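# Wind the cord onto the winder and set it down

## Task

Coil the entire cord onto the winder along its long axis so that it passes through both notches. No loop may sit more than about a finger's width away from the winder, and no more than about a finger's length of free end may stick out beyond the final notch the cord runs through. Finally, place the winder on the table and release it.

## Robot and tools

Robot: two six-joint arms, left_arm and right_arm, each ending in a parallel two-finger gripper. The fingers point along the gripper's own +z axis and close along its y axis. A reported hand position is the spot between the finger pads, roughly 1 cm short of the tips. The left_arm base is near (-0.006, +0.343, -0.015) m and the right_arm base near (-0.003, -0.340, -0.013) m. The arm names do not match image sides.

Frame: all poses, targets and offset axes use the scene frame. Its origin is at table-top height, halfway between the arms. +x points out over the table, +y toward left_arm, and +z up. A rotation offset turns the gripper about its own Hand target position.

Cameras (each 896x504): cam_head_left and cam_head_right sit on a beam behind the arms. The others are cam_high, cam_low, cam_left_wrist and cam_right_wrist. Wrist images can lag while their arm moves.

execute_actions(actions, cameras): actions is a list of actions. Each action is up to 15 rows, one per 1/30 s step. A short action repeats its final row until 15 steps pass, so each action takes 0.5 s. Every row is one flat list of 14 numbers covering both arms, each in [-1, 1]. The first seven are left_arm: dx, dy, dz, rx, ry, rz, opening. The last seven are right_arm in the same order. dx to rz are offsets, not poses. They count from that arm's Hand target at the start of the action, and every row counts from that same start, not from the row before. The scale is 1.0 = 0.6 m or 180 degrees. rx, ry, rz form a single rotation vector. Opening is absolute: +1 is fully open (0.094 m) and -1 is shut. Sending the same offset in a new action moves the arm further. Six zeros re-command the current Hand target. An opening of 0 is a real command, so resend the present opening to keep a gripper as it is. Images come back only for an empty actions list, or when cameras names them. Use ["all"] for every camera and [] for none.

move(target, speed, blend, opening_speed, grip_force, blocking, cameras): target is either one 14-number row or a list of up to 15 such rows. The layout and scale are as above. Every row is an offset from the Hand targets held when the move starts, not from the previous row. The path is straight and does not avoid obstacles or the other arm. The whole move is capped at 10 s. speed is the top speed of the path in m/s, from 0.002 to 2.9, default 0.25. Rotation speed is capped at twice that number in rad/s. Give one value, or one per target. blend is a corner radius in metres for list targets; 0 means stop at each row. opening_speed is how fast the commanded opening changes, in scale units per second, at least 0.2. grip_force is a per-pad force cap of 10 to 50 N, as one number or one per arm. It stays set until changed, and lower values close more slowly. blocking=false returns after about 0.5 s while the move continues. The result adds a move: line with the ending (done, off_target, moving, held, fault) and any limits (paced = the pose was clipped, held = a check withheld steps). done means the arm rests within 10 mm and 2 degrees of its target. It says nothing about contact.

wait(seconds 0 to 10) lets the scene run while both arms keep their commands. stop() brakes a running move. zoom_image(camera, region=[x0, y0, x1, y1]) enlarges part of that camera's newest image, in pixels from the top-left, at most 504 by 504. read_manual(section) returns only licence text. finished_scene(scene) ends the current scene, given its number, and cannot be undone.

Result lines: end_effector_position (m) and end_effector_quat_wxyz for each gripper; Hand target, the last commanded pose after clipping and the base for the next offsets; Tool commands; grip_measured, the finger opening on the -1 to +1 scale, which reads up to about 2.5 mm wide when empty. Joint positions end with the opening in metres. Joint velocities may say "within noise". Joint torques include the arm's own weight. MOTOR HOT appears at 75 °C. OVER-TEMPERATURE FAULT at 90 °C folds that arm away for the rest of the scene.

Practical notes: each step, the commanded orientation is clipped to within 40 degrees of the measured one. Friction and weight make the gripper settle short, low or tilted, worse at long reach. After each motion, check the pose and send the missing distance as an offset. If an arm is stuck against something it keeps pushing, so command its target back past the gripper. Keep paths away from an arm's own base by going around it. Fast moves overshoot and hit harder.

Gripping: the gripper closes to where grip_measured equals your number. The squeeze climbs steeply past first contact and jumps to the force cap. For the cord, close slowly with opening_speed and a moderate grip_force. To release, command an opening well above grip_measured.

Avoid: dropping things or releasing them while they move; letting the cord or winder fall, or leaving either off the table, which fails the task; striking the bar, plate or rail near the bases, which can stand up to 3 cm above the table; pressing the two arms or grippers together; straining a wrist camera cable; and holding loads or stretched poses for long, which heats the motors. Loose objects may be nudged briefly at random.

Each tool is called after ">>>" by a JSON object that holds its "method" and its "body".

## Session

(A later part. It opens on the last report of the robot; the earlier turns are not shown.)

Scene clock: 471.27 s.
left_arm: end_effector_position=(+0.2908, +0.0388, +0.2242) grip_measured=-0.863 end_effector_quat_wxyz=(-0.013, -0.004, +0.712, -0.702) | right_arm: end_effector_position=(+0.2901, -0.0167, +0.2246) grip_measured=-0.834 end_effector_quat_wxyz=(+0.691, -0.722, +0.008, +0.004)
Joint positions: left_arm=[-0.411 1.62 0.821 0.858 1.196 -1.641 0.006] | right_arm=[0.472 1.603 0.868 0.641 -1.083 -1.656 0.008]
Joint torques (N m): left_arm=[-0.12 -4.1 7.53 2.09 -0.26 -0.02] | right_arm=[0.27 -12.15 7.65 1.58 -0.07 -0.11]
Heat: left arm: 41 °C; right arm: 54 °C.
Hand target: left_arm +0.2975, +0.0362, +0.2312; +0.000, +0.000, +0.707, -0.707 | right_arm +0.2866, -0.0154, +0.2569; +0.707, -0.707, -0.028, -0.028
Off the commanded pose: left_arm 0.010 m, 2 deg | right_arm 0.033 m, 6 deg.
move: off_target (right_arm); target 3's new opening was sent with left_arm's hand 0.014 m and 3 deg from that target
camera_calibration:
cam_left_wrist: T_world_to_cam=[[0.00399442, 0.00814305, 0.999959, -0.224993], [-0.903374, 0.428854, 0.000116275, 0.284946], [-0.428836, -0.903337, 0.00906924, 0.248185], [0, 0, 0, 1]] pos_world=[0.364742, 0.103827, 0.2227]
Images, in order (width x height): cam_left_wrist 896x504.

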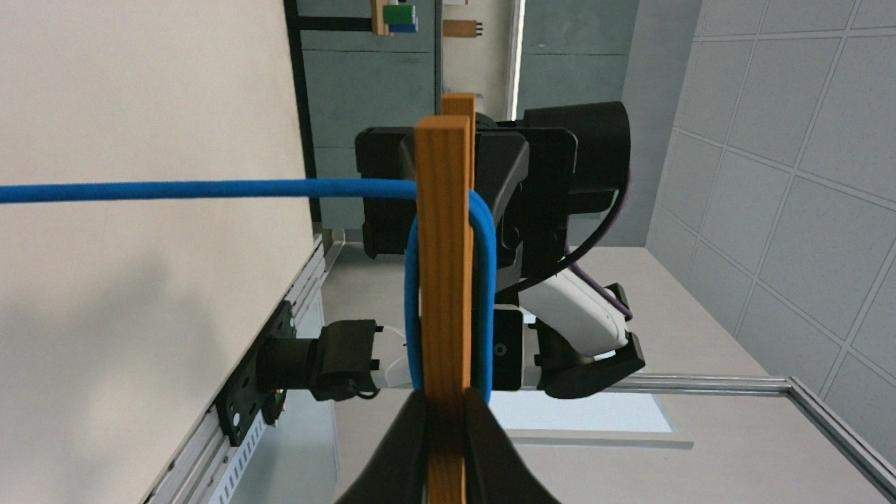

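>>> {"method": "move", "body": {"target": [[0,0,0,0,0,0,-1.0,0,0,-0.024,0,0,0,-0.45],[0,0,0,0,0,0,-1.0,0,-0.075,-0.024,0,0,0,-0.45],[0.005,0,0.008,0,-0.5,0,-1.0,0.009,-0.15,-0.0235,0,0.5,0,0.0],[0.0093,0.0005,0.0163,0,0.985,0,-1.0,0.0173,-0.175,-0.0233,0,-0.975,0,0.0]], "speed": [0.2,0.15,0.5,0.5], "blend": [0,0.005,0.03,0], "cameras": ["cam_right_wrist"]}}

Scene clock: 497.23 s.
left_arm: end_effector_position=(+0.2977, +0.0359, +0.2247) grip_measured=-0.863 end_effector_quat_wxyz=(+0.701, +0.713, -0.001, -0.008) | right_arm: end_effector_position=(+0.2989, -0.1183, +0.2366) grip_measured=-0.003 end_effector_quat_wxyz=(-0.010, +0.010, +0.710, +0.704)
Joint positions: left_arm=[-0.412 1.642 0.855 0.834 1.195 1.525 0.006] | right_arm=[0.152 1.507 0.79 0.66 -1.411 1.524 0.047]
Joint torques (N m): left_arm=[0.76 -6.22 8.02 1.68 -0.19 0.11] | right_arm=[-0.7 -8.25 5.11 1.58 -0.11 -0.01]
Heat: left arm: 41 °C; right arm: 56 °C.
Hand target: left_arm +0.3032, +0.0365, +0.2409; +0.707, +0.707, -0.016, +0.017 | right_arm +0.2969, -0.1204, +0.2430; +0.000, +0.000, +0.707, +0.707
Off the commanded pose: left_arm 0.017 m, 3 deg | right_arm 0.007 m, 2 deg.
move: off_target (left_arm); blend cut to 0 m at target 3
camera_calibration:
cam_right_wrist: T_world_to_cam=[[-0.0116241, -0.0132725, -0.999844, 0.237707], [-0.897449, -0.440817, 0.0162853, 0.249877], [-0.440965, 0.897499, -0.00678725, 0.328851], [0, 0, 0, 1]] pos_world=[0.372027, -0.181838, 0.235832]
Images, in order (width x height): cam_right_wrist 896x504.

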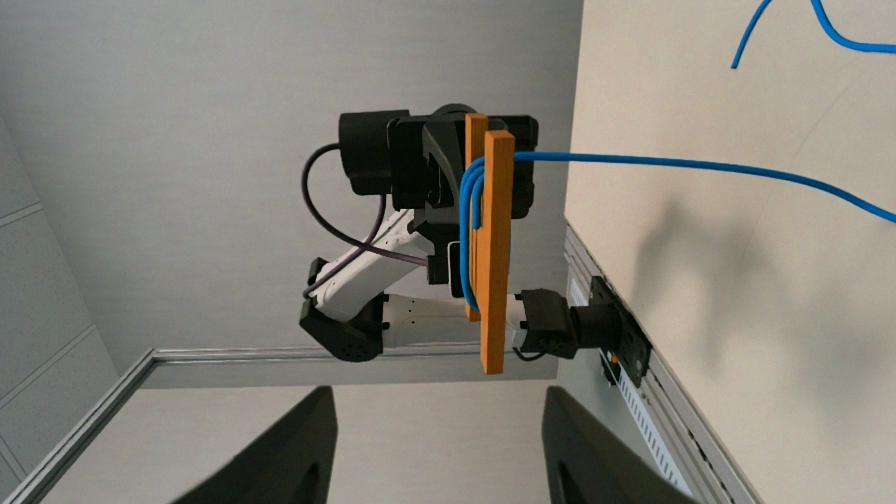

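>>> {"method": "move", "body": {"target": [[0,0,0,0,0,0,-1.0,-0.0127,0.105,-0.0405,0,0,0,0.0],[0,0,0,0,0,0,-1.0,-0.0127,0.1777,-0.0405,0,0,0,0.0],[0,0,0,0,0,0,-1.0,-0.0127,0.1777,-0.0405,0,0,0,-1.0]], "speed": [0.25,0.1,0.1], "blend": [0.005,0,0], "cameras": ["cam_right_wrist"]}}

Scene clock: 519.53 s.
left_arm: end_effector_position=(+0.2982, +0.0358, +0.2237) grip_measured=-0.863 end_effector_quat_wxyz=(+0.699, +0.715, +0.002, -0.010) | right_arm: end_effector_position=(+0.2852, -0.0176, +0.2151) grip_measured=-0.822 end_effector_quat_wxyz=(-0.005, +0.001, +0.710, +0.704)
Joint positions: left_arm=[-0.412 1.643 0.858 0.821 1.195 1.528 0.006] | right_arm=[0.473 1.638 0.806 0.815 -1.093 1.546 0.008]
Joint torques (N m): left_arm=[0.7 -6.26 7.79 1.82 -0.17 0.1] | right_arm=[0.24 -6.5 6.75 1.58 0.1 -0.08]
Heat: left arm: 42 °C; right arm: 54 °C.
Hand target: left_arm +0.3031, +0.0365, +0.2410; +0.707, +0.707, -0.016, +0.017 | right_arm +0.2893, -0.0138, +0.2187; +0.000, +0.000, +0.707, +0.707
Off the commanded pose: left_arm 0.018 m, 4 deg | right_arm 0.007 m, 1 deg.
move: off_target (left_arm); target 3's new opening was sent with right_arm's hand 0.011 m and 2 deg from that target
camera_calibration:
cam_right_wrist: T_world_to_cam=[[0.00792928, -0.011729, -0.9999, 0.211925], [-0.896075, -0.443898, -0.00189893, 0.285717], [-0.443831, 0.896001, -0.0140299, 0.234659], [0, 0, 0, 1]] pos_world=[0.358493, -0.0809397, 0.215739]
Images, in order (width x height): cam_right_wrist 896x504.

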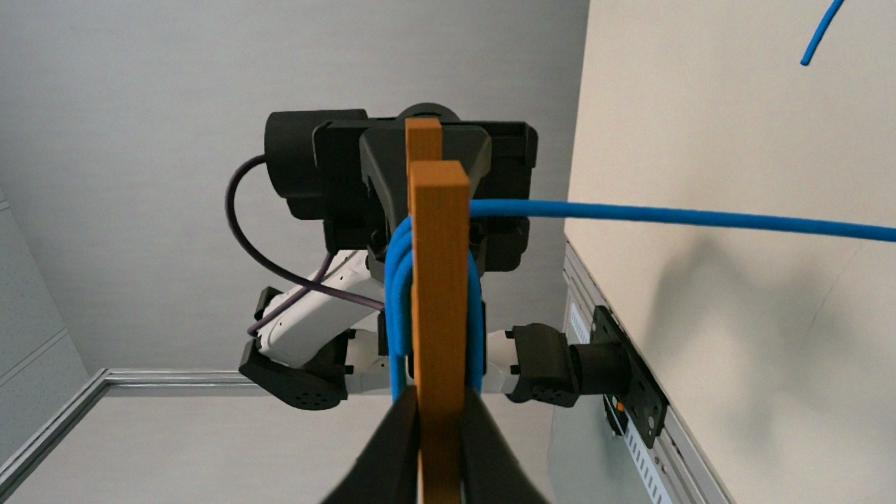

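>>> {"method": "move", "body": {"target": [[0,0,-0.012,0,0,0,-0.45,0,0,0,0,0,0,-1.0],[0,0.075,-0.012,0,0,0,-0.45,0,0,0,0,0,0,-1.0],[0.0,0.15,-0.004,0,0.5,0,0.0,-0.002,-0.0015,0.037,0,-0.5,0,-1.0],[0.0,0.1742,0.003,0,-0.987,0,0.0,-0.004,-0.003,0.0738,0,0.975,0,-1.0]], "speed": [0.2,0.15,0.5,0.5], "blend": [0,0.005,0.03,0], "cameras": ["cam_left_wrist"]}}

Scene clock: 541.17 s.
left_arm: end_effector_position=(+0.3057, +0.1383, +0.2364) grip_measured=-0.002 end_effector_quat_wxyz=(-0.010, -0.011, +0.719, -0.695) | right_arm: end_effector_position=(+0.2896, -0.0158, +0.2328) grip_measured=-0.834 end_effector_quat_wxyz=(+0.694, -0.720, +0.000, +0.002)
Joint positions: left_arm=[-0.093 1.546 0.817 0.746 1.502 -1.609 0.047] | right_arm=[0.473 1.594 0.885 0.631 -1.089 -1.656 0.008]
Joint torques (N m): left_arm=[0.87 -5.68 5.27 2.02 0.02 -0.01] | right_arm=[0.18 -12.27 7.88 1.37 0.01 -0.14]
Heat: left arm: 43 °C; right arm: 54 °C.
Hand target: left_arm +0.3031, +0.1410, +0.2427; +0.002, +0.002, +0.707, -0.707 | right_arm +0.2869, -0.0156, +0.2630; +0.706, -0.707, -0.028, -0.028
Off the commanded pose: left_arm 0.007 m, 3 deg | right_arm 0.030 m, 5 deg.
move: off_target (left_arm, right_arm); blend cut to 0 m at target 3
camera_calibration:
cam_left_wrist: T_world_to_cam=[[0.00896627, -0.0120929, 0.999887, -0.236801], [-0.908912, 0.416779, 0.0131911, 0.255994], [-0.416891, -0.908927, -0.00725445, 0.345256], [0, 0, 0, 1]] pos_world=[0.378734, 0.204257, 0.235902]
Images, in order (width x height): cam_left_wrist 896x504.

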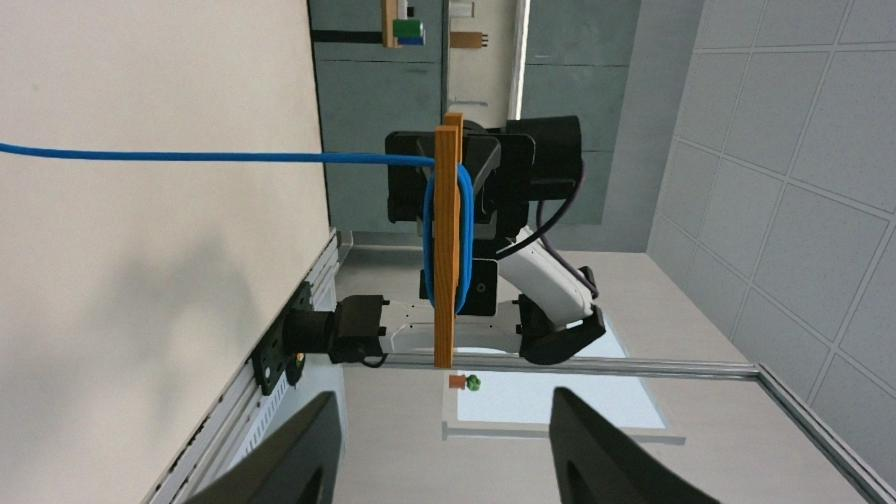

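>>> {"method": "move", "body": {"target": [[-0.0035,-0.105,-0.005,0,0,0,0.0,0,0,0,0,0,0,-1.0],[-0.0035,-0.1775,-0.005,0,0,0,0.0,0,0,0,0,0,0,-1.0],[-0.0035,-0.1775,-0.005,0,0,0,-1.0,0,0,0,0,0,0,-1.0]], "speed": [0.25,0.1,0.1], "blend": [0.005,0,0], "cameras": ["cam_left_wrist"]}}

Scene clock: 559.87 s.
left_arm: end_effector_position=(+0.2946, +0.0371, +0.2323) grip_measured=-0.858 end_effector_quat_wxyz=(-0.012, -0.003, +0.712, -0.702) | right_arm: end_effector_position=(+0.2902, -0.0160, +0.2314) grip_measured=-0.835 end_effector_quat_wxyz=(+0.692, -0.722, +0.006, +0.004)
Joint positions: left_arm=[-0.411 1.617 0.855 0.821 1.195 -1.64 0.007] | right_arm=[0.473 1.593 0.886 0.617 -1.084 -1.656 0.008]
Joint torques (N m): left_arm=[-0.09 -4.23 7.71 2.05 -0.26 0.02] | right_arm=[-0.05 -12.19 7.79 1.51 -0.06 -0.22]
Heat: left arm: 41 °C; right arm: 61 °C.
Hand target: left_arm +0.3010, +0.0345, +0.2397; +0.002, +0.002, +0.707, -0.707 | right_arm +0.2869, -0.0156, +0.2630; +0.706, -0.707, -0.028, -0.028
Off the commanded pose: left_arm 0.010 m, 2 deg | right_arm 0.032 m, 6 deg.
move: off_target (right_arm); target 3's new opening was sent with left_arm's hand 0.014 m and 3 deg from that target
camera_calibration:
cam_left_wrist: T_world_to_cam=[[0.0018343, 0.00850642, 0.999962, -0.232436], [-0.903719, 0.428122, -0.00198418, 0.289706], [-0.428123, -0.903681, 0.00847271, 0.248073], [0, 0, 0, 1]] pos_world=[0.368445, 0.102127, 0.230901]
Images, in order (width x height): cam_left_wrist 896x504.

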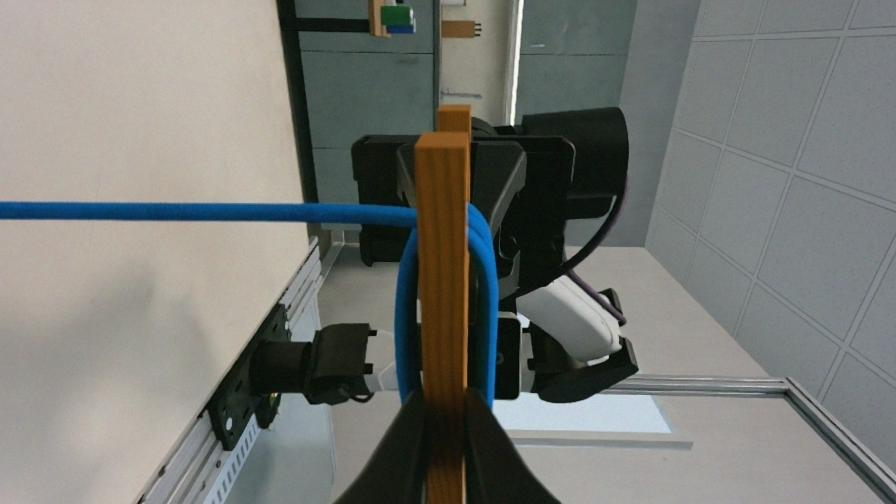

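>>> {"method": "move", "body": {"target": [[0,0,0,0,0,0,-1.0,0,0,-0.026,0,0,0,-0.45],[0,0,0,0,0,0,-1.0,0,-0.075,-0.026,0,0,0,-0.45],[0.003,0.002,0.008,0,-0.5,0,-1.0,0.009,-0.15,-0.03,0,0.5,0,0.0],[0.0058,0.0042,0.0155,0,0.985,0,-1.0,0.0168,-0.1747,-0.0335,0,-0.975,0,0.0]], "speed": [0.2,0.15,0.5,0.5], "blend": [0,0.005,0.03,0], "cameras": ["cam_right_wrist"]}}

Scene clock: 582.53 s.
left_arm: end_effector_position=(+0.2998, +0.0357, +0.2314) grip_measured=-0.859 end_effector_quat_wxyz=(+0.701, +0.714, -0.001, -0.006) | right_arm: end_effector_position=(+0.2986, -0.1183, +0.2374) grip_measured=-0.003 end_effector_quat_wxyz=(-0.010, +0.008, +0.710, +0.704)
Joint positions: left_arm=[-0.41 1.633 0.877 0.8 1.195 1.53 0.007] | right_arm=[0.152 1.505 0.79 0.661 -1.412 1.524 0.047]
Joint torques (N m): left_arm=[0.92 -6.42 8.1 1.69 -0.14 0.11] | right_arm=[-0.94 -7.92 4.75 1.54 -0.14 -0.13]
Heat: left arm: 43 °C; right arm: 59 °C.
Hand target: left_arm +0.3044, +0.0370, +0.2489; +0.707, +0.707, -0.018, +0.019 | right_arm +0.2970, -0.1204, +0.2428; +0.000, +0.000, +0.707, +0.707
Off the commanded pose: left_arm 0.018 m, 4 deg | right_arm 0.006 m, 2 deg.
move: off_target (left_arm); blend cut to 0 m at target 3; target 3's new opening was sent with right_arm's hand 0.011 m and 2 deg from that target
camera_calibration:
cam_right_wrist: T_world_to_cam=[[-0.00897611, -0.0127638, -0.999878, 0.237818], [-0.897331, -0.441147, 0.0136869, 0.250054], [-0.441268, 0.897344, -0.00749356, 0.329066], [0, 0, 0, 1]] pos_world=[0.371722, -0.181939, 0.236833]
Images, in order (width x height): cam_right_wrist 896x504.

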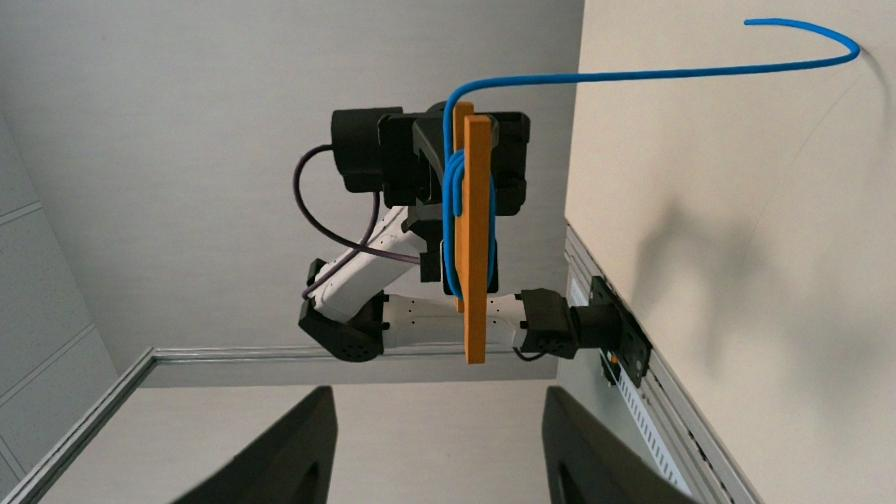

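>>> {"method": "wait", "body": {"seconds": 0.1, "cameras": ["cam_low","cam_right_wrist","cam_head_right"]}}

>>> {"method": "zoom_image", "body": {"camera": "cam_low", "region": [470, 215, 610, 315]}}

>>> {"method": "zoom_image", "body": {"camera": "cam_right_wrist", "region": [400, 50, 560, 380]}}

Scene clock: 589.87 s.
left_arm: end_effector_position=(+0.2998, +0.0357, +0.2314) grip_measured=-0.859 end_effector_quat_wxyz=(+0.701, +0.714, -0.001, -0.006) | right_arm: end_effector_position=(+0.2986, -0.1183, +0.2374) grip_measured=-0.003 end_effector_quat_wxyz=(-0.010, +0.008, +0.710, +0.704)
Joint positions: left_arm=[-0.41 1.633 0.877 0.8 1.195 1.53 0.007] | right_arm=[0.152 1.505 0.79 0.661 -1.412 1.524 0.047]
Joint torques (N m): left_arm=[0.91 -6.41 8.13 1.68 -0.14 0.11] | right_arm=[-0.84 -7.94 4.96 1.48 -0.13 -0.08]
Heat: left arm: 43 °C; right arm: 58 °C.
Hand target: left_arm +0.3044, +0.0370, +0.2489; +0.707, +0.707, -0.018, +0.019 | right_arm +0.2970, -0.1204, +0.2428; +0.000, +0.000, +0.707, +0.707
Tool commands: left_gripper/opening=-1.0 right_gripper/opening=+0.0
Off the commanded pose: left_arm 0.018 m, 4 deg | right_arm 0.006 m, 2 deg.
wait: 0.10 s; at rest from the start
camera_calibration:
cam_right_wrist: T_world_to_cam=[[-0.00902002, -0.012674, -0.999879, 0.237851], [-0.89733, -0.441148, 0.0136867, 0.250054], [-0.441268, 0.897345, -0.00739356, 0.329042], [0, 0, 0, 1]] pos_world=[0.371722, -0.181939, 0.236833]
Images, in order (width x height): cam_head_right 896x504, cam_low 896x504, cam_right_wrist 896x504.

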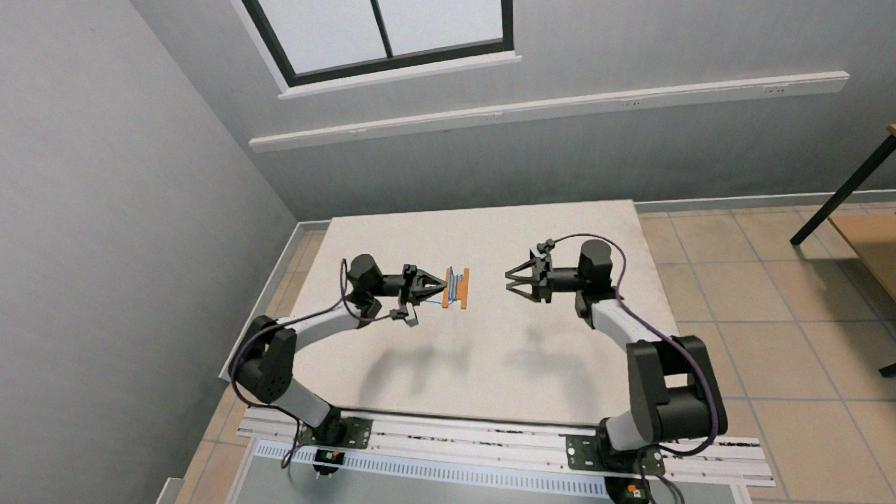

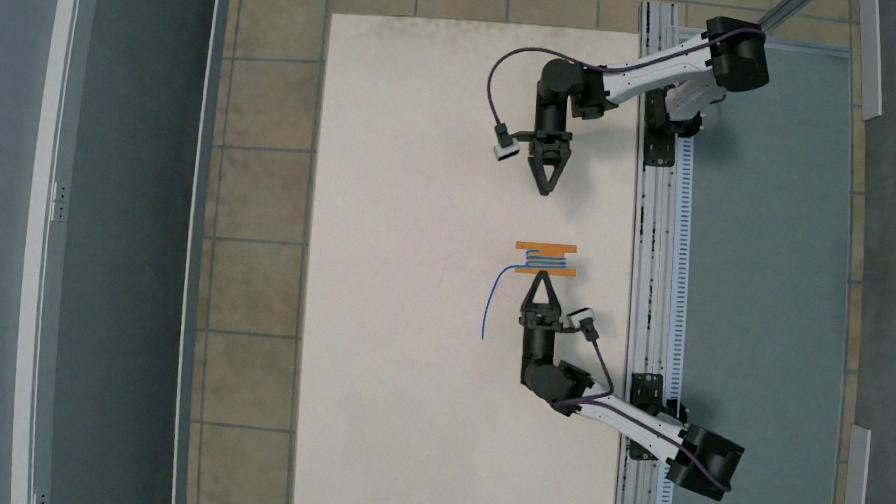

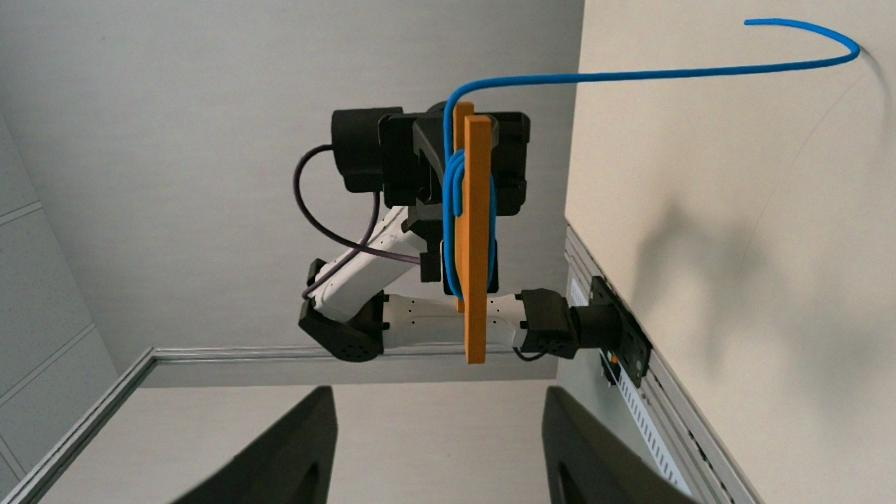

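Scaled by 3.600 from the camera's 896x504 image, which has a finer 1280x720 frame.

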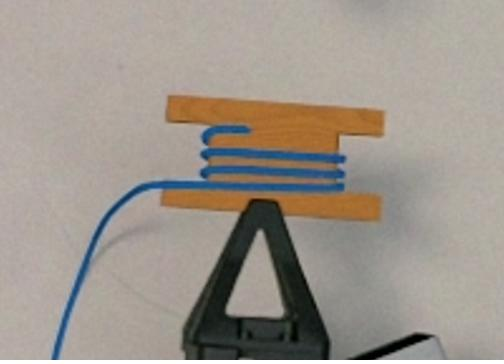

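Scaled by 1.527 from the camera's 896x504 image, which has a finer 1280x720 frame.

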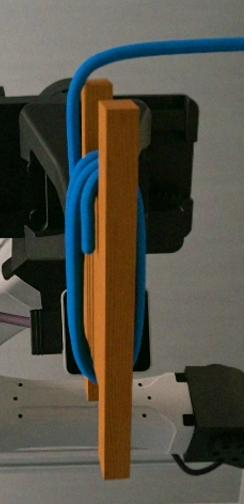

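>>> {"method": "move", "body": {"target": [0.0,0.2,0.03,0.09,0,0,-1.0,0,0,0,0,0,0,0.0], "speed": 0.25, "cameras": ["cam_low","cam_right_wrist"]}}

>>> {"method": "zoom_image", "body": {"camera": "cam_low", "region": [470, 255, 610, 375]}}

Scene clock: 626.30 s.
left_arm: end_effector_position=(+0.3071, +0.1567, +0.2466) grip_measured=-0.859 end_effector_quat_wxyz=(+0.668, +0.742, +0.047, +0.030) | right_arm: end_effector_position=(+0.2987, -0.1183, +0.2389) grip_measured=-0.003 end_effector_quat_wxyz=(-0.008, +0.007, +0.709, +0.705)
Joint positions: left_arm=[-0.038 1.427 0.966 -0.066 1.429 2.079 0.007] | right_arm=[0.152 1.505 0.79 0.675 -1.412 1.534 0.047]
Joint torques (N m): left_arm=[0.28 -6.54 8.53 1.34 0.3 0.05] | right_arm=[-1.02 -7.45 4.96 1.53 -0.14 0.01]
Heat: left arm: 44 °C; right arm: 55 °C.
Hand target: left_arm +0.3044, +0.1570, +0.2671; +0.600, +0.800, -0.021, +0.016 | right_arm +0.2970, -0.1204, +0.2428; +0.000, +0.000, +0.707, +0.707
Off the commanded pose: left_arm 0.021 m, 13 deg | right_arm 0.005 m, 1 deg.
joint sent to its limit (left arm) — joint 6 (wrist roll), upper limit. The joint targets are off in orientation, not in position.
move: off_target (left_arm)
camera_calibration:
cam_right_wrist: T_world_to_cam=[[-0.00452814, -0.0104772, -0.999935, 0.238194], [-0.897437, -0.441056, 0.00868534, 0.251361], [-0.441118, 0.897418, -0.0074055, 0.329059], [0, 0, 0, 1]] pos_world=[0.371813, -0.181943, 0.238432]
Images, in order (width x height): cam_low 896x504, cam_right_wrist 896x504.

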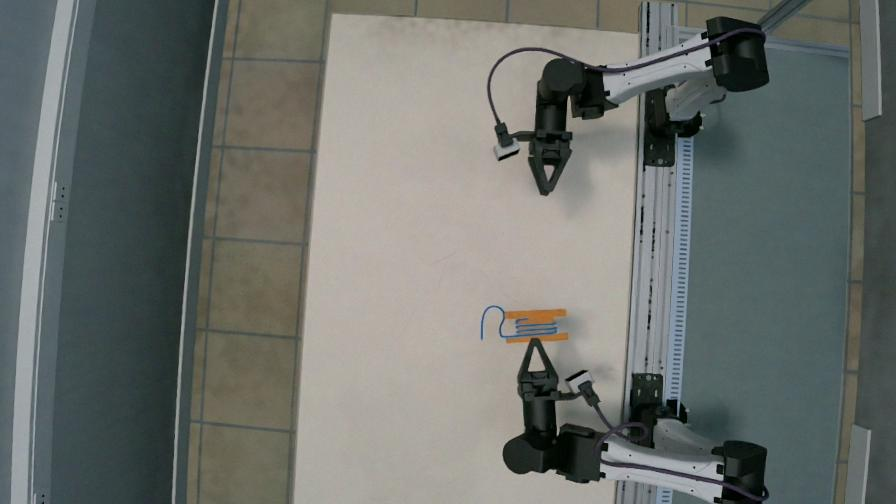

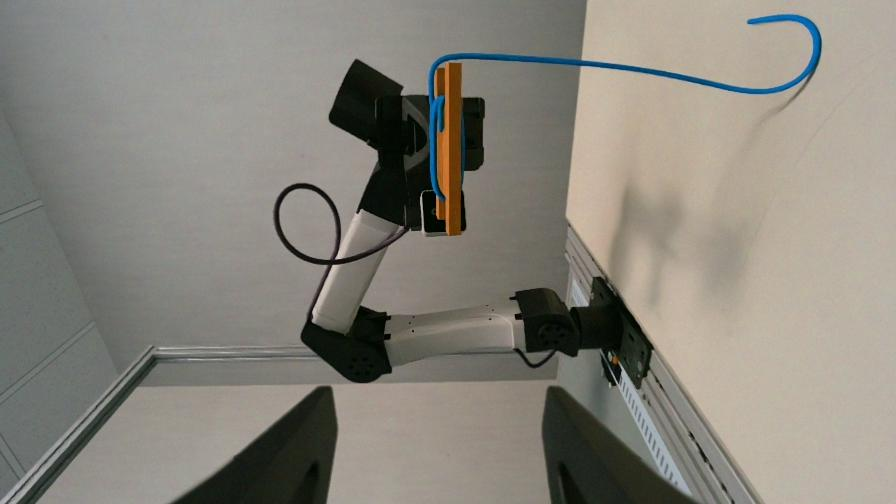

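Scaled by 3.600 from the camera's 896x504 image, which has a finer 1280x720 frame.

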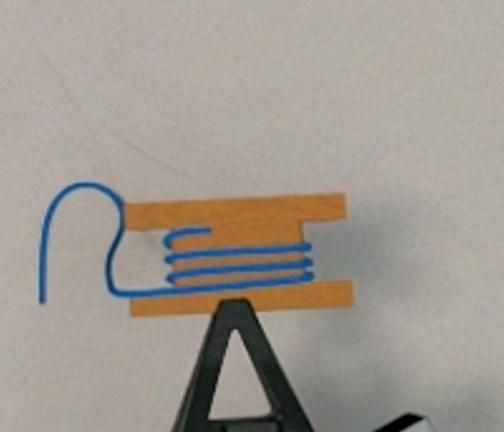

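>>> {"method": "move", "body": {"target": [[0.0,-0.01,0.0,-0.0696,0.513,0.0732,-1.0,0,0,0,0,0,0,0.0],[0.0,-0.03,0.0,-0.0905,-0.015,0,-1.0,0,0,0,0,0,0,0.0]], "speed": [0.4,0.4], "cameras": ["cam_low","cam_right_wrist"]}}

>>> {"method": "zoom_image", "body": {"camera": "cam_low", "region": [470, 255, 610, 375]}}

Scene clock: 676.70 s.
left_arm: end_effector_position=(+0.3149, +0.1402, +0.2540) grip_measured=-0.859 end_effector_quat_wxyz=(+0.689, +0.724, -0.011, +0.030) | right_arm: end_effector_position=(+0.2987, -0.1183, +0.2389) grip_measured=-0.003 end_effector_quat_wxyz=(-0.008, +0.007, +0.709, +0.705)
Joint positions: left_arm=[-0.084 1.509 0.925 0.429 1.482 1.792 0.007] | right_arm=[0.152 1.505 0.79 0.675 -1.412 1.534 0.047]
Joint torques (N m): left_arm=[-0.29 -7.02 5.49 1.86 0.31 -0.27] | right_arm=[-1.02 -7.41 4.83 1.58 -0.07 -0.1]
Heat: left arm: 47 °C; right arm: 53 °C.
Hand target: left_arm +0.3044, +0.1391, +0.2670; +0.706, +0.706, -0.032, +0.038 | right_arm +0.2970, -0.1204, +0.2428; +0.000, +0.000, +0.707, +0.707
Off the commanded pose: left_arm 0.017 m, 4 deg | right_arm 0.005 m, 1 deg.
move: off_target (left_arm)
camera_calibration:
cam_right_wrist: T_world_to_cam=[[-0.00497525, -0.0104731, -0.999933, 0.23836], [-0.897434, -0.441056, 0.00908479, 0.251265], [-0.441121, 0.897419, -0.00720456, 0.329012], [0, 0, 0, 1]] pos_world=[0.371814, -0.181943, 0.238432]
Images, in order (width x height): cam_low 896x504, cam_right_wrist 896x504.

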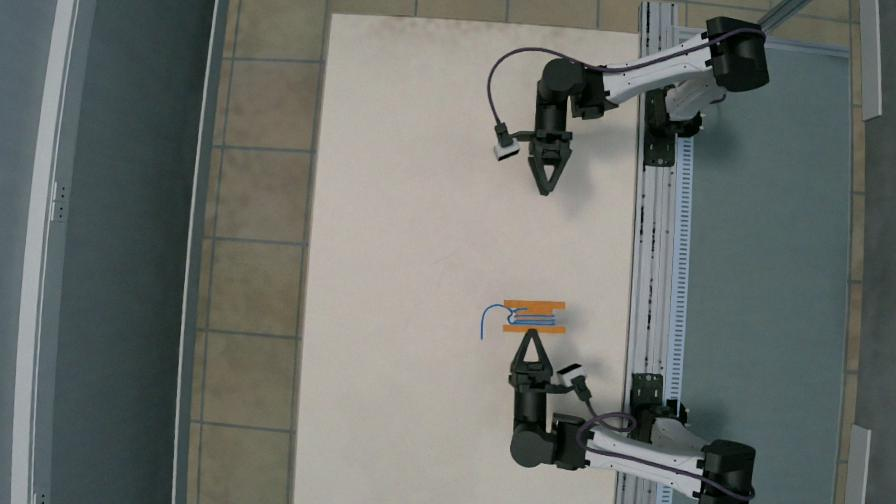

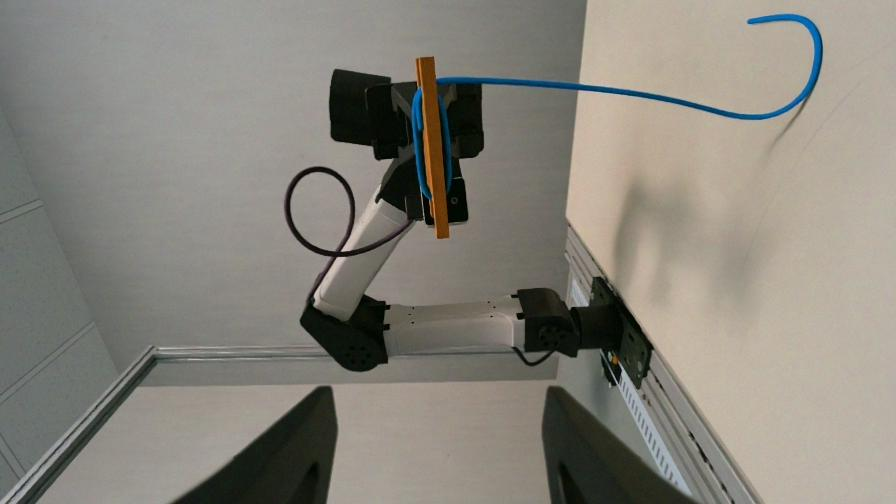

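Scaled by 3.600 from the camera's 896x504 image, which has a finer 1280x720 frame.

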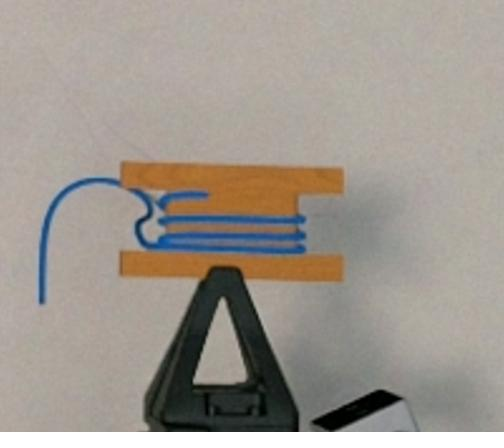

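>>> {"method": "move", "body": {"target": [[0,0,0,0,0.02,0,-1.0,0.0233,0.26,0.0093,0,0,0,0.0],[0,0,0,0,0.02,0,-1.0,0.0233,0.348,0.0093,0,0,0,0.0]], "speed": [0.25,0.1], "blend": [0.005,0], "cameras": ["cam_right_wrist"]}}

Scene clock: 733.93 s.
left_arm: end_effector_position=(+0.3069, +0.1403, +0.2670) grip_measured=-0.859 end_effector_quat_wxyz=(+0.701, +0.712, +0.001, +0.019) | right_arm: end_effector_position=(+0.3059, +0.0836, +0.2442) grip_measured=-0.003 end_effector_quat_wxyz=(-0.005, -0.002, +0.710, +0.704)
Joint positions: left_arm=[-0.084 1.514 0.84 0.894 1.48 1.382 0.007] | right_arm=[0.677 1.84 1.181 0.647 -0.895 1.548 0.047]
Joint torques (N m): left_arm=[-0.34 -3.6 5.35 1.86 -0.07 -0.3] | right_arm=[-0.21 -8.72 8.17 1.55 0.15 -0.09]
Heat: left arm: 44 °C; right arm: 52 °C.
Hand target: left_arm +0.3044, +0.1391, +0.2670; +0.707, +0.707, -0.010, +0.016 | right_arm +0.3110, +0.0884, +0.2485; +0.000, +0.000, +0.707, +0.707
Off the commanded pose: left_arm 0.003 m, 2 deg | right_arm 0.008 m, 1 deg.
move: done
camera_calibration:
cam_right_wrist: T_world_to_cam=[[0.0114353, -0.0114213, -0.999869, 0.240903], [-0.893697, -0.448643, -0.00509627, 0.349624], [-0.448526, 0.893638, -0.0153376, 0.155595], [0, 0, 0, 1]] pos_world=[0.379492, 0.0205619, 0.24504]
Images, in order (width x height): cam_right_wrist 896x504.

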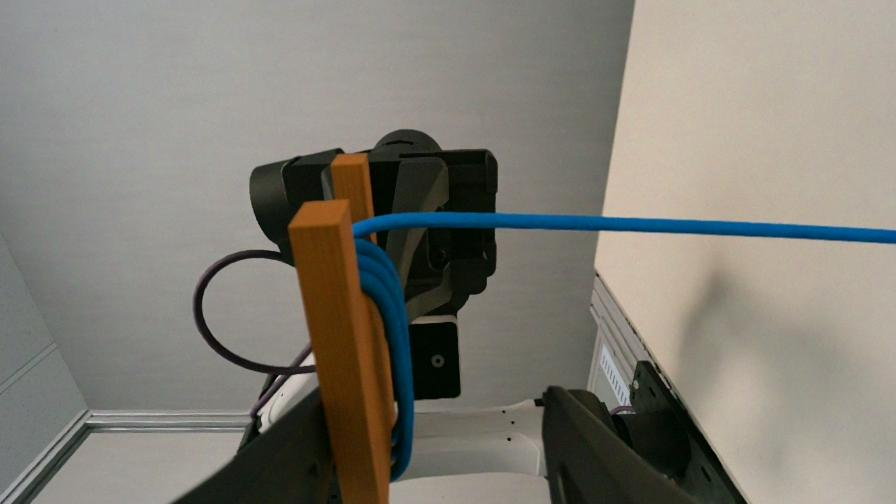

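>>> {"method": "move", "body": {"target": [[0,0,0,0,0,0,-1.0,0,-0.06,0,0,0,0,0.0],[0,0,0,0,0,0,-1.0,-0.0108,-0.06,0.0242,0,0,0,0.0],[0,0,0,0,0,0,-1.0,-0.0108,0.004,0.0242,0,0,0,0.0],[0,0,0,0,0,0,-1.0,-0.0108,0.004,0.0242,0,0,0,-1.0]], "speed": [0.15,0.1,0.1,0.1], "blend": [0.004,0.004,0,0], "cameras": ["cam_right_wrist"]}}

Scene clock: 758.47 s.
left_arm: end_effector_position=(+0.3071, +0.1397, +0.2643) grip_measured=-0.859 end_effector_quat_wxyz=(+0.703, +0.711, +0.008, +0.011) | right_arm: end_effector_position=(+0.3009, +0.0866, +0.2610) grip_measured=-0.829 end_effector_quat_wxyz=(-0.002, -0.004, +0.708, +0.707)
Joint positions: left_arm=[-0.086 1.53 0.828 0.962 1.478 1.322 0.007] | right_arm=[0.692 1.811 1.207 0.601 -0.879 1.548 0.008]
Joint torques (N m): left_arm=[-0.13 -3.92 5.65 1.9 -0.08 -0.2] | right_arm=[-0.16 -8.83 7.47 1.48 0.07 -0.07]
Heat: left arm: 42 °C; right arm: 53 °C.
Hand target: left_arm +0.3044, +0.1390, +0.2671; +0.707, +0.707, -0.011, +0.016 | right_arm +0.3046, +0.0907, +0.2630; +0.000, +0.000, +0.707, +0.707
Off the commanded pose: left_arm 0.004 m, 2 deg | right_arm 0.006 m, 0 deg.
move: done
camera_calibration:
cam_right_wrist: T_world_to_cam=[[0.0188561, -0.00550392, -0.999807, 0.255054], [-0.894193, -0.447449, -0.0144011, 0.349165], [-0.447284, 0.894292, -0.0133587, 0.149937], [0, 0, 0, 1]] pos_world=[0.374476, 0.0235499, 0.262036]
Images, in order (width x height): cam_right_wrist 896x504.

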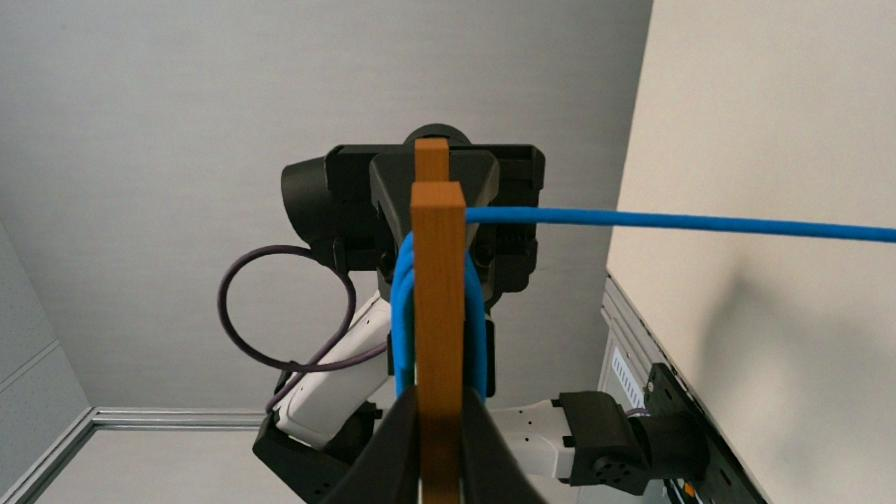

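>>> {"method": "move", "body": {"target": [[0,0,0,0,0,0,-0.45,0,0,0,0,0,0,-1.0],[0,0.075,0,0,0,0,-0.45,0,0,0,0,0,0,-1.0],[-0.001,0.1,-0.02,0,0.5,0,0.0,-0.0113,0,0.006,0,-0.5,0,-1.0],[-0.002,0.11,-0.0343,0,-0.988,0,0.0,-0.0227,0,0.0117,0,0.975,0,-1.0]], "speed": [0.2,0.15,0.5,0.5], "blend": [0,0.005,0.03,0], "cameras": ["cam_low","cam_left_wrist"]}}

>>> {"method": "zoom_image", "body": {"camera": "cam_low", "region": [470, 245, 610, 365]}}

Scene clock: 786.37 s.
left_arm: end_effector_position=(+0.3002, +0.2019, +0.2373) grip_measured=-0.002 end_effector_quat_wxyz=(+0.044, -0.055, +0.716, -0.694) | right_arm: end_effector_position=(+0.2966, +0.0916, +0.2501) grip_measured=-0.834 end_effector_quat_wxyz=(+0.696, -0.717, -0.011, -0.012)
Joint positions: left_arm=[0.12 1.447 0.953 -0.315 1.576 -0.772 0.047] | right_arm=[0.711 1.811 1.195 0.571 -0.849 -1.656 0.008]
Joint torques (N m): left_arm=[0.91 -3.97 7.94 1.35 0.52 -0.06] | right_arm=[0.46 -13.52 6.31 1.52 0.1 -0.19]
Heat: left arm: 42 °C; right arm: 52 °C.
Hand target: left_arm +0.3032, +0.2050, +0.2464; -0.003, +0.002, +0.707, -0.707 | right_arm +0.2909, +0.0908, +0.2700; +0.706, -0.707, -0.028, -0.028
Off the commanded pose: left_arm 0.010 m, 9 deg | right_arm 0.021 m, 3 deg.
joint sent to its limit (left arm) — joint 5 (wrist yaw), upper limit. The joint targets are off in orientation, not in position.
move: off_target (left_arm, right_arm); blend cut to 0 m at target 3; target 3's new opening was sent with left_arm's hand 0.020 m and 8 deg from that target
camera_calibration:
cam_left_wrist: T_world_to_cam=[[-0.00514169, -0.011227, 0.999924, -0.232905], [-0.958251, 0.285923, -0.00171709, 0.269258], [-0.285882, -0.958187, -0.0122284, 0.372568], [0, 0, 0, 1]] pos_world=[0.36333, 0.277388, 0.237905]
Images, in order (width x height): cam_low 896x504, cam_left_wrist 896x504.

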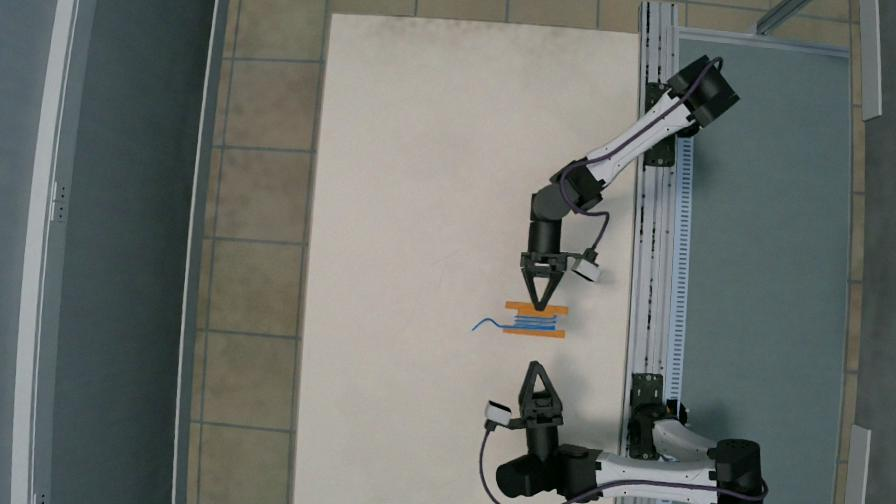

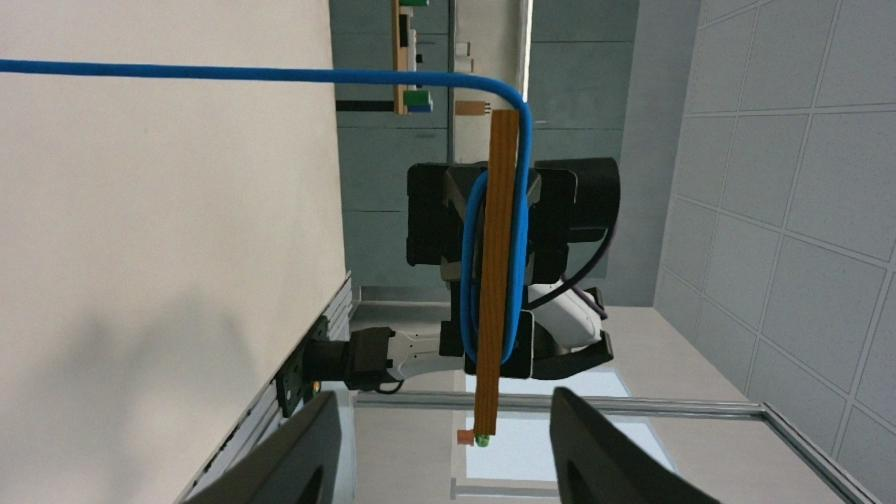

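Scaled by 3.600 from the camera's 896x504 image, which has a finer 1280x720 frame.

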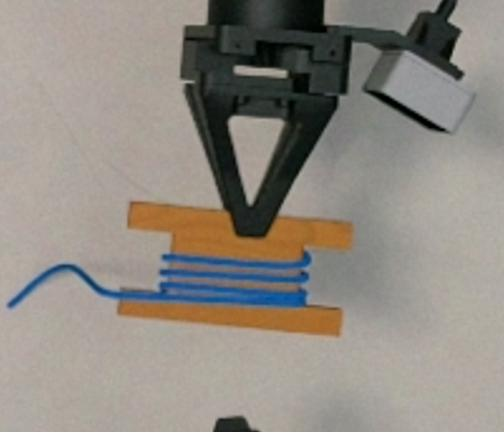

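>>> {"method": "move", "body": {"target": [[0,0,0,0,0,0,0.0,0,0.025,0,0,0.5,0,-1.0],[0,0,0,0,0,0,0.0,0,0.045,0,0,0,0.03,-1.0]], "speed": [0.4,0.4], "cameras": ["cam_low","cam_left_wrist"]}}

>>> {"method": "zoom_image", "body": {"camera": "cam_low", "region": [470, 255, 610, 375]}}

Scene clock: 816.53 s.
left_arm: end_effector_position=(+0.3002, +0.2019, +0.2373) grip_measured=-0.002 end_effector_quat_wxyz=(+0.044, -0.055, +0.716, -0.694) | right_arm: end_effector_position=(+0.2925, +0.1132, +0.2620) grip_measured=-0.834 end_effector_quat_wxyz=(+0.702, -0.711, -0.042, +0.008)
Joint positions: left_arm=[0.12 1.447 0.953 -0.315 1.576 -0.772 0.047] | right_arm=[0.738 1.874 1.311 0.537 -0.894 -1.658 0.008]
Joint torques (N m): left_arm=[0.9 -4 7.87 1.33 0.52 -0.03] | right_arm=[-0.06 -9.85 8.31 1.49 -0.22 -0.16]
Heat: left arm: 44 °C; right arm: 57 °C.
Hand target: left_arm +0.3030, +0.2044, +0.2462; +0.050, -0.049, +0.714, -0.697 (not the last commanded pose) | right_arm +0.2910, +0.1177, +0.2701; +0.707, -0.705, -0.061, +0.005
Off the commanded pose: left_arm 0.010 m, 9 deg | right_arm 0.009 m, 2 deg.
move: off_target (left_arm)
camera_calibration:
cam_left_wrist: T_world_to_cam=[[-0.00472994, -0.0112463, 0.999926, -0.232949], [-0.958254, 0.285916, -0.00131709, 0.269165], [-0.28588, -0.958189, -0.0121292, 0.372543], [0, 0, 0, 1]] pos_world=[0.363329, 0.277388, 0.237805]
Images, in order (width x height): cam_low 896x504, cam_left_wrist 896x504.

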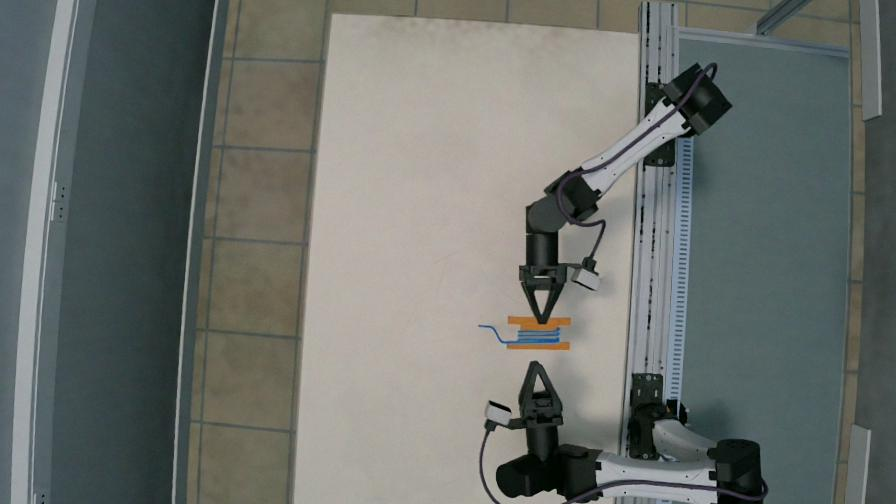

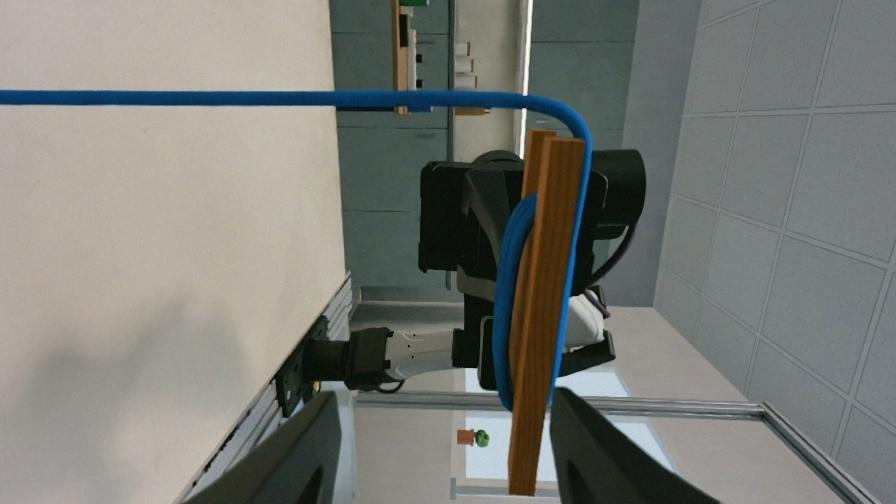

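Scaled by 3.600 from the camera's 896x504 image, which has a finer 1280x720 frame.

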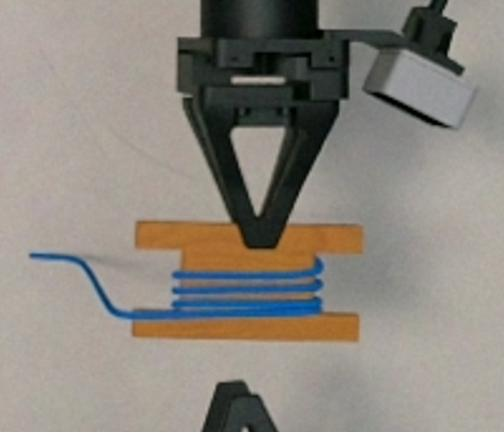

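>>> {"method": "move", "body": {"target": [[0,0.03,0,0,0,0,0.0,0,0.0,0,0.0265,0.5243,0.0322,-1.0],[0,0.03,0,0,0,0,0.0,0,0.0,0,0,0.016,0,-1.0]], "speed": [0.4,0.4], "cameras": ["cam_low","cam_left_wrist"]}}

>>> {"method": "zoom_image", "body": {"camera": "cam_low", "region": [470, 255, 610, 375]}}

Scene clock: 872.87 s.
left_arm: end_effector_position=(+0.3076, +0.2205, +0.2379) grip_measured=-0.002 end_effector_quat_wxyz=(+0.066, -0.076, +0.714, -0.693) | right_arm: end_effector_position=(+0.2937, +0.1223, +0.2223) grip_measured=-0.834 end_effector_quat_wxyz=(+0.685, -0.727, -0.012, +0.054)
Joint positions: left_arm=[0.18 1.447 0.953 -0.315 1.576 -0.772 0.047] | right_arm=[0.746 1.951 1.302 0.554 -0.908 -1.603 0.008]
Joint torques (N m): left_arm=[0.92 -5.96 5.83 1.3 0.52 -0.02] | right_arm=[-0.61 -18.17 8.08 1.5 -0.15 -0.17]
Heat: left arm: 45 °C; right arm: 59 °C.
Hand target: left_arm +0.3031, +0.2225, +0.2462; +0.050, -0.049, +0.714, -0.697 | right_arm +0.2910, +0.1177, +0.2701; +0.708, -0.704, -0.043, +0.023
Off the commanded pose: left_arm 0.010 m, 4 deg | right_arm 0.048 m, 6 deg.
joint sent to its limit (left arm) — joint 5 (wrist yaw), upper limit. The joint targets are off in orientation, not in position.
move: off_target (left_arm, right_arm)
camera_calibration:
cam_left_wrist: T_world_to_cam=[[-0.00612236, -0.0120477, 0.999909, -0.232734], [-0.973724, 0.22771, -0.0032184, 0.288948], [-0.227651, -0.973654, -0.0131252, 0.378166], [0, 0, 0, 1]] pos_world=[0.36602, 0.299602, 0.238606]
Images, in order (width x height): cam_low 896x504, cam_left_wrist 896x504.

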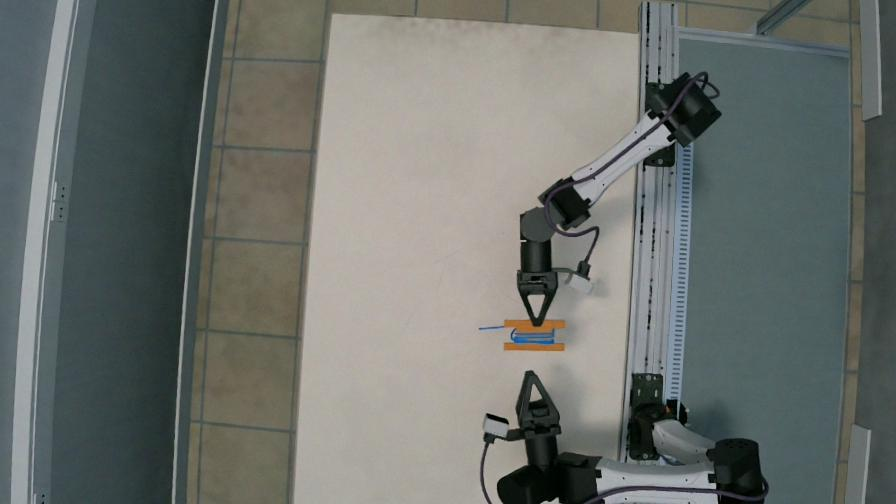

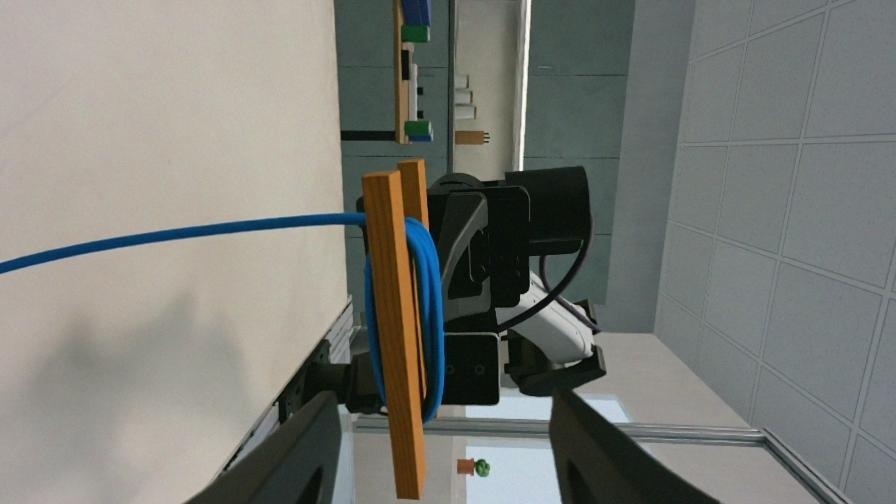

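Scaled by 3.600 from the camera's 896x504 image, which has a finer 1280x720 frame.

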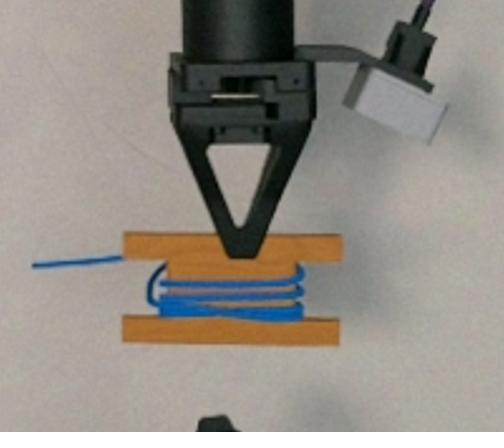

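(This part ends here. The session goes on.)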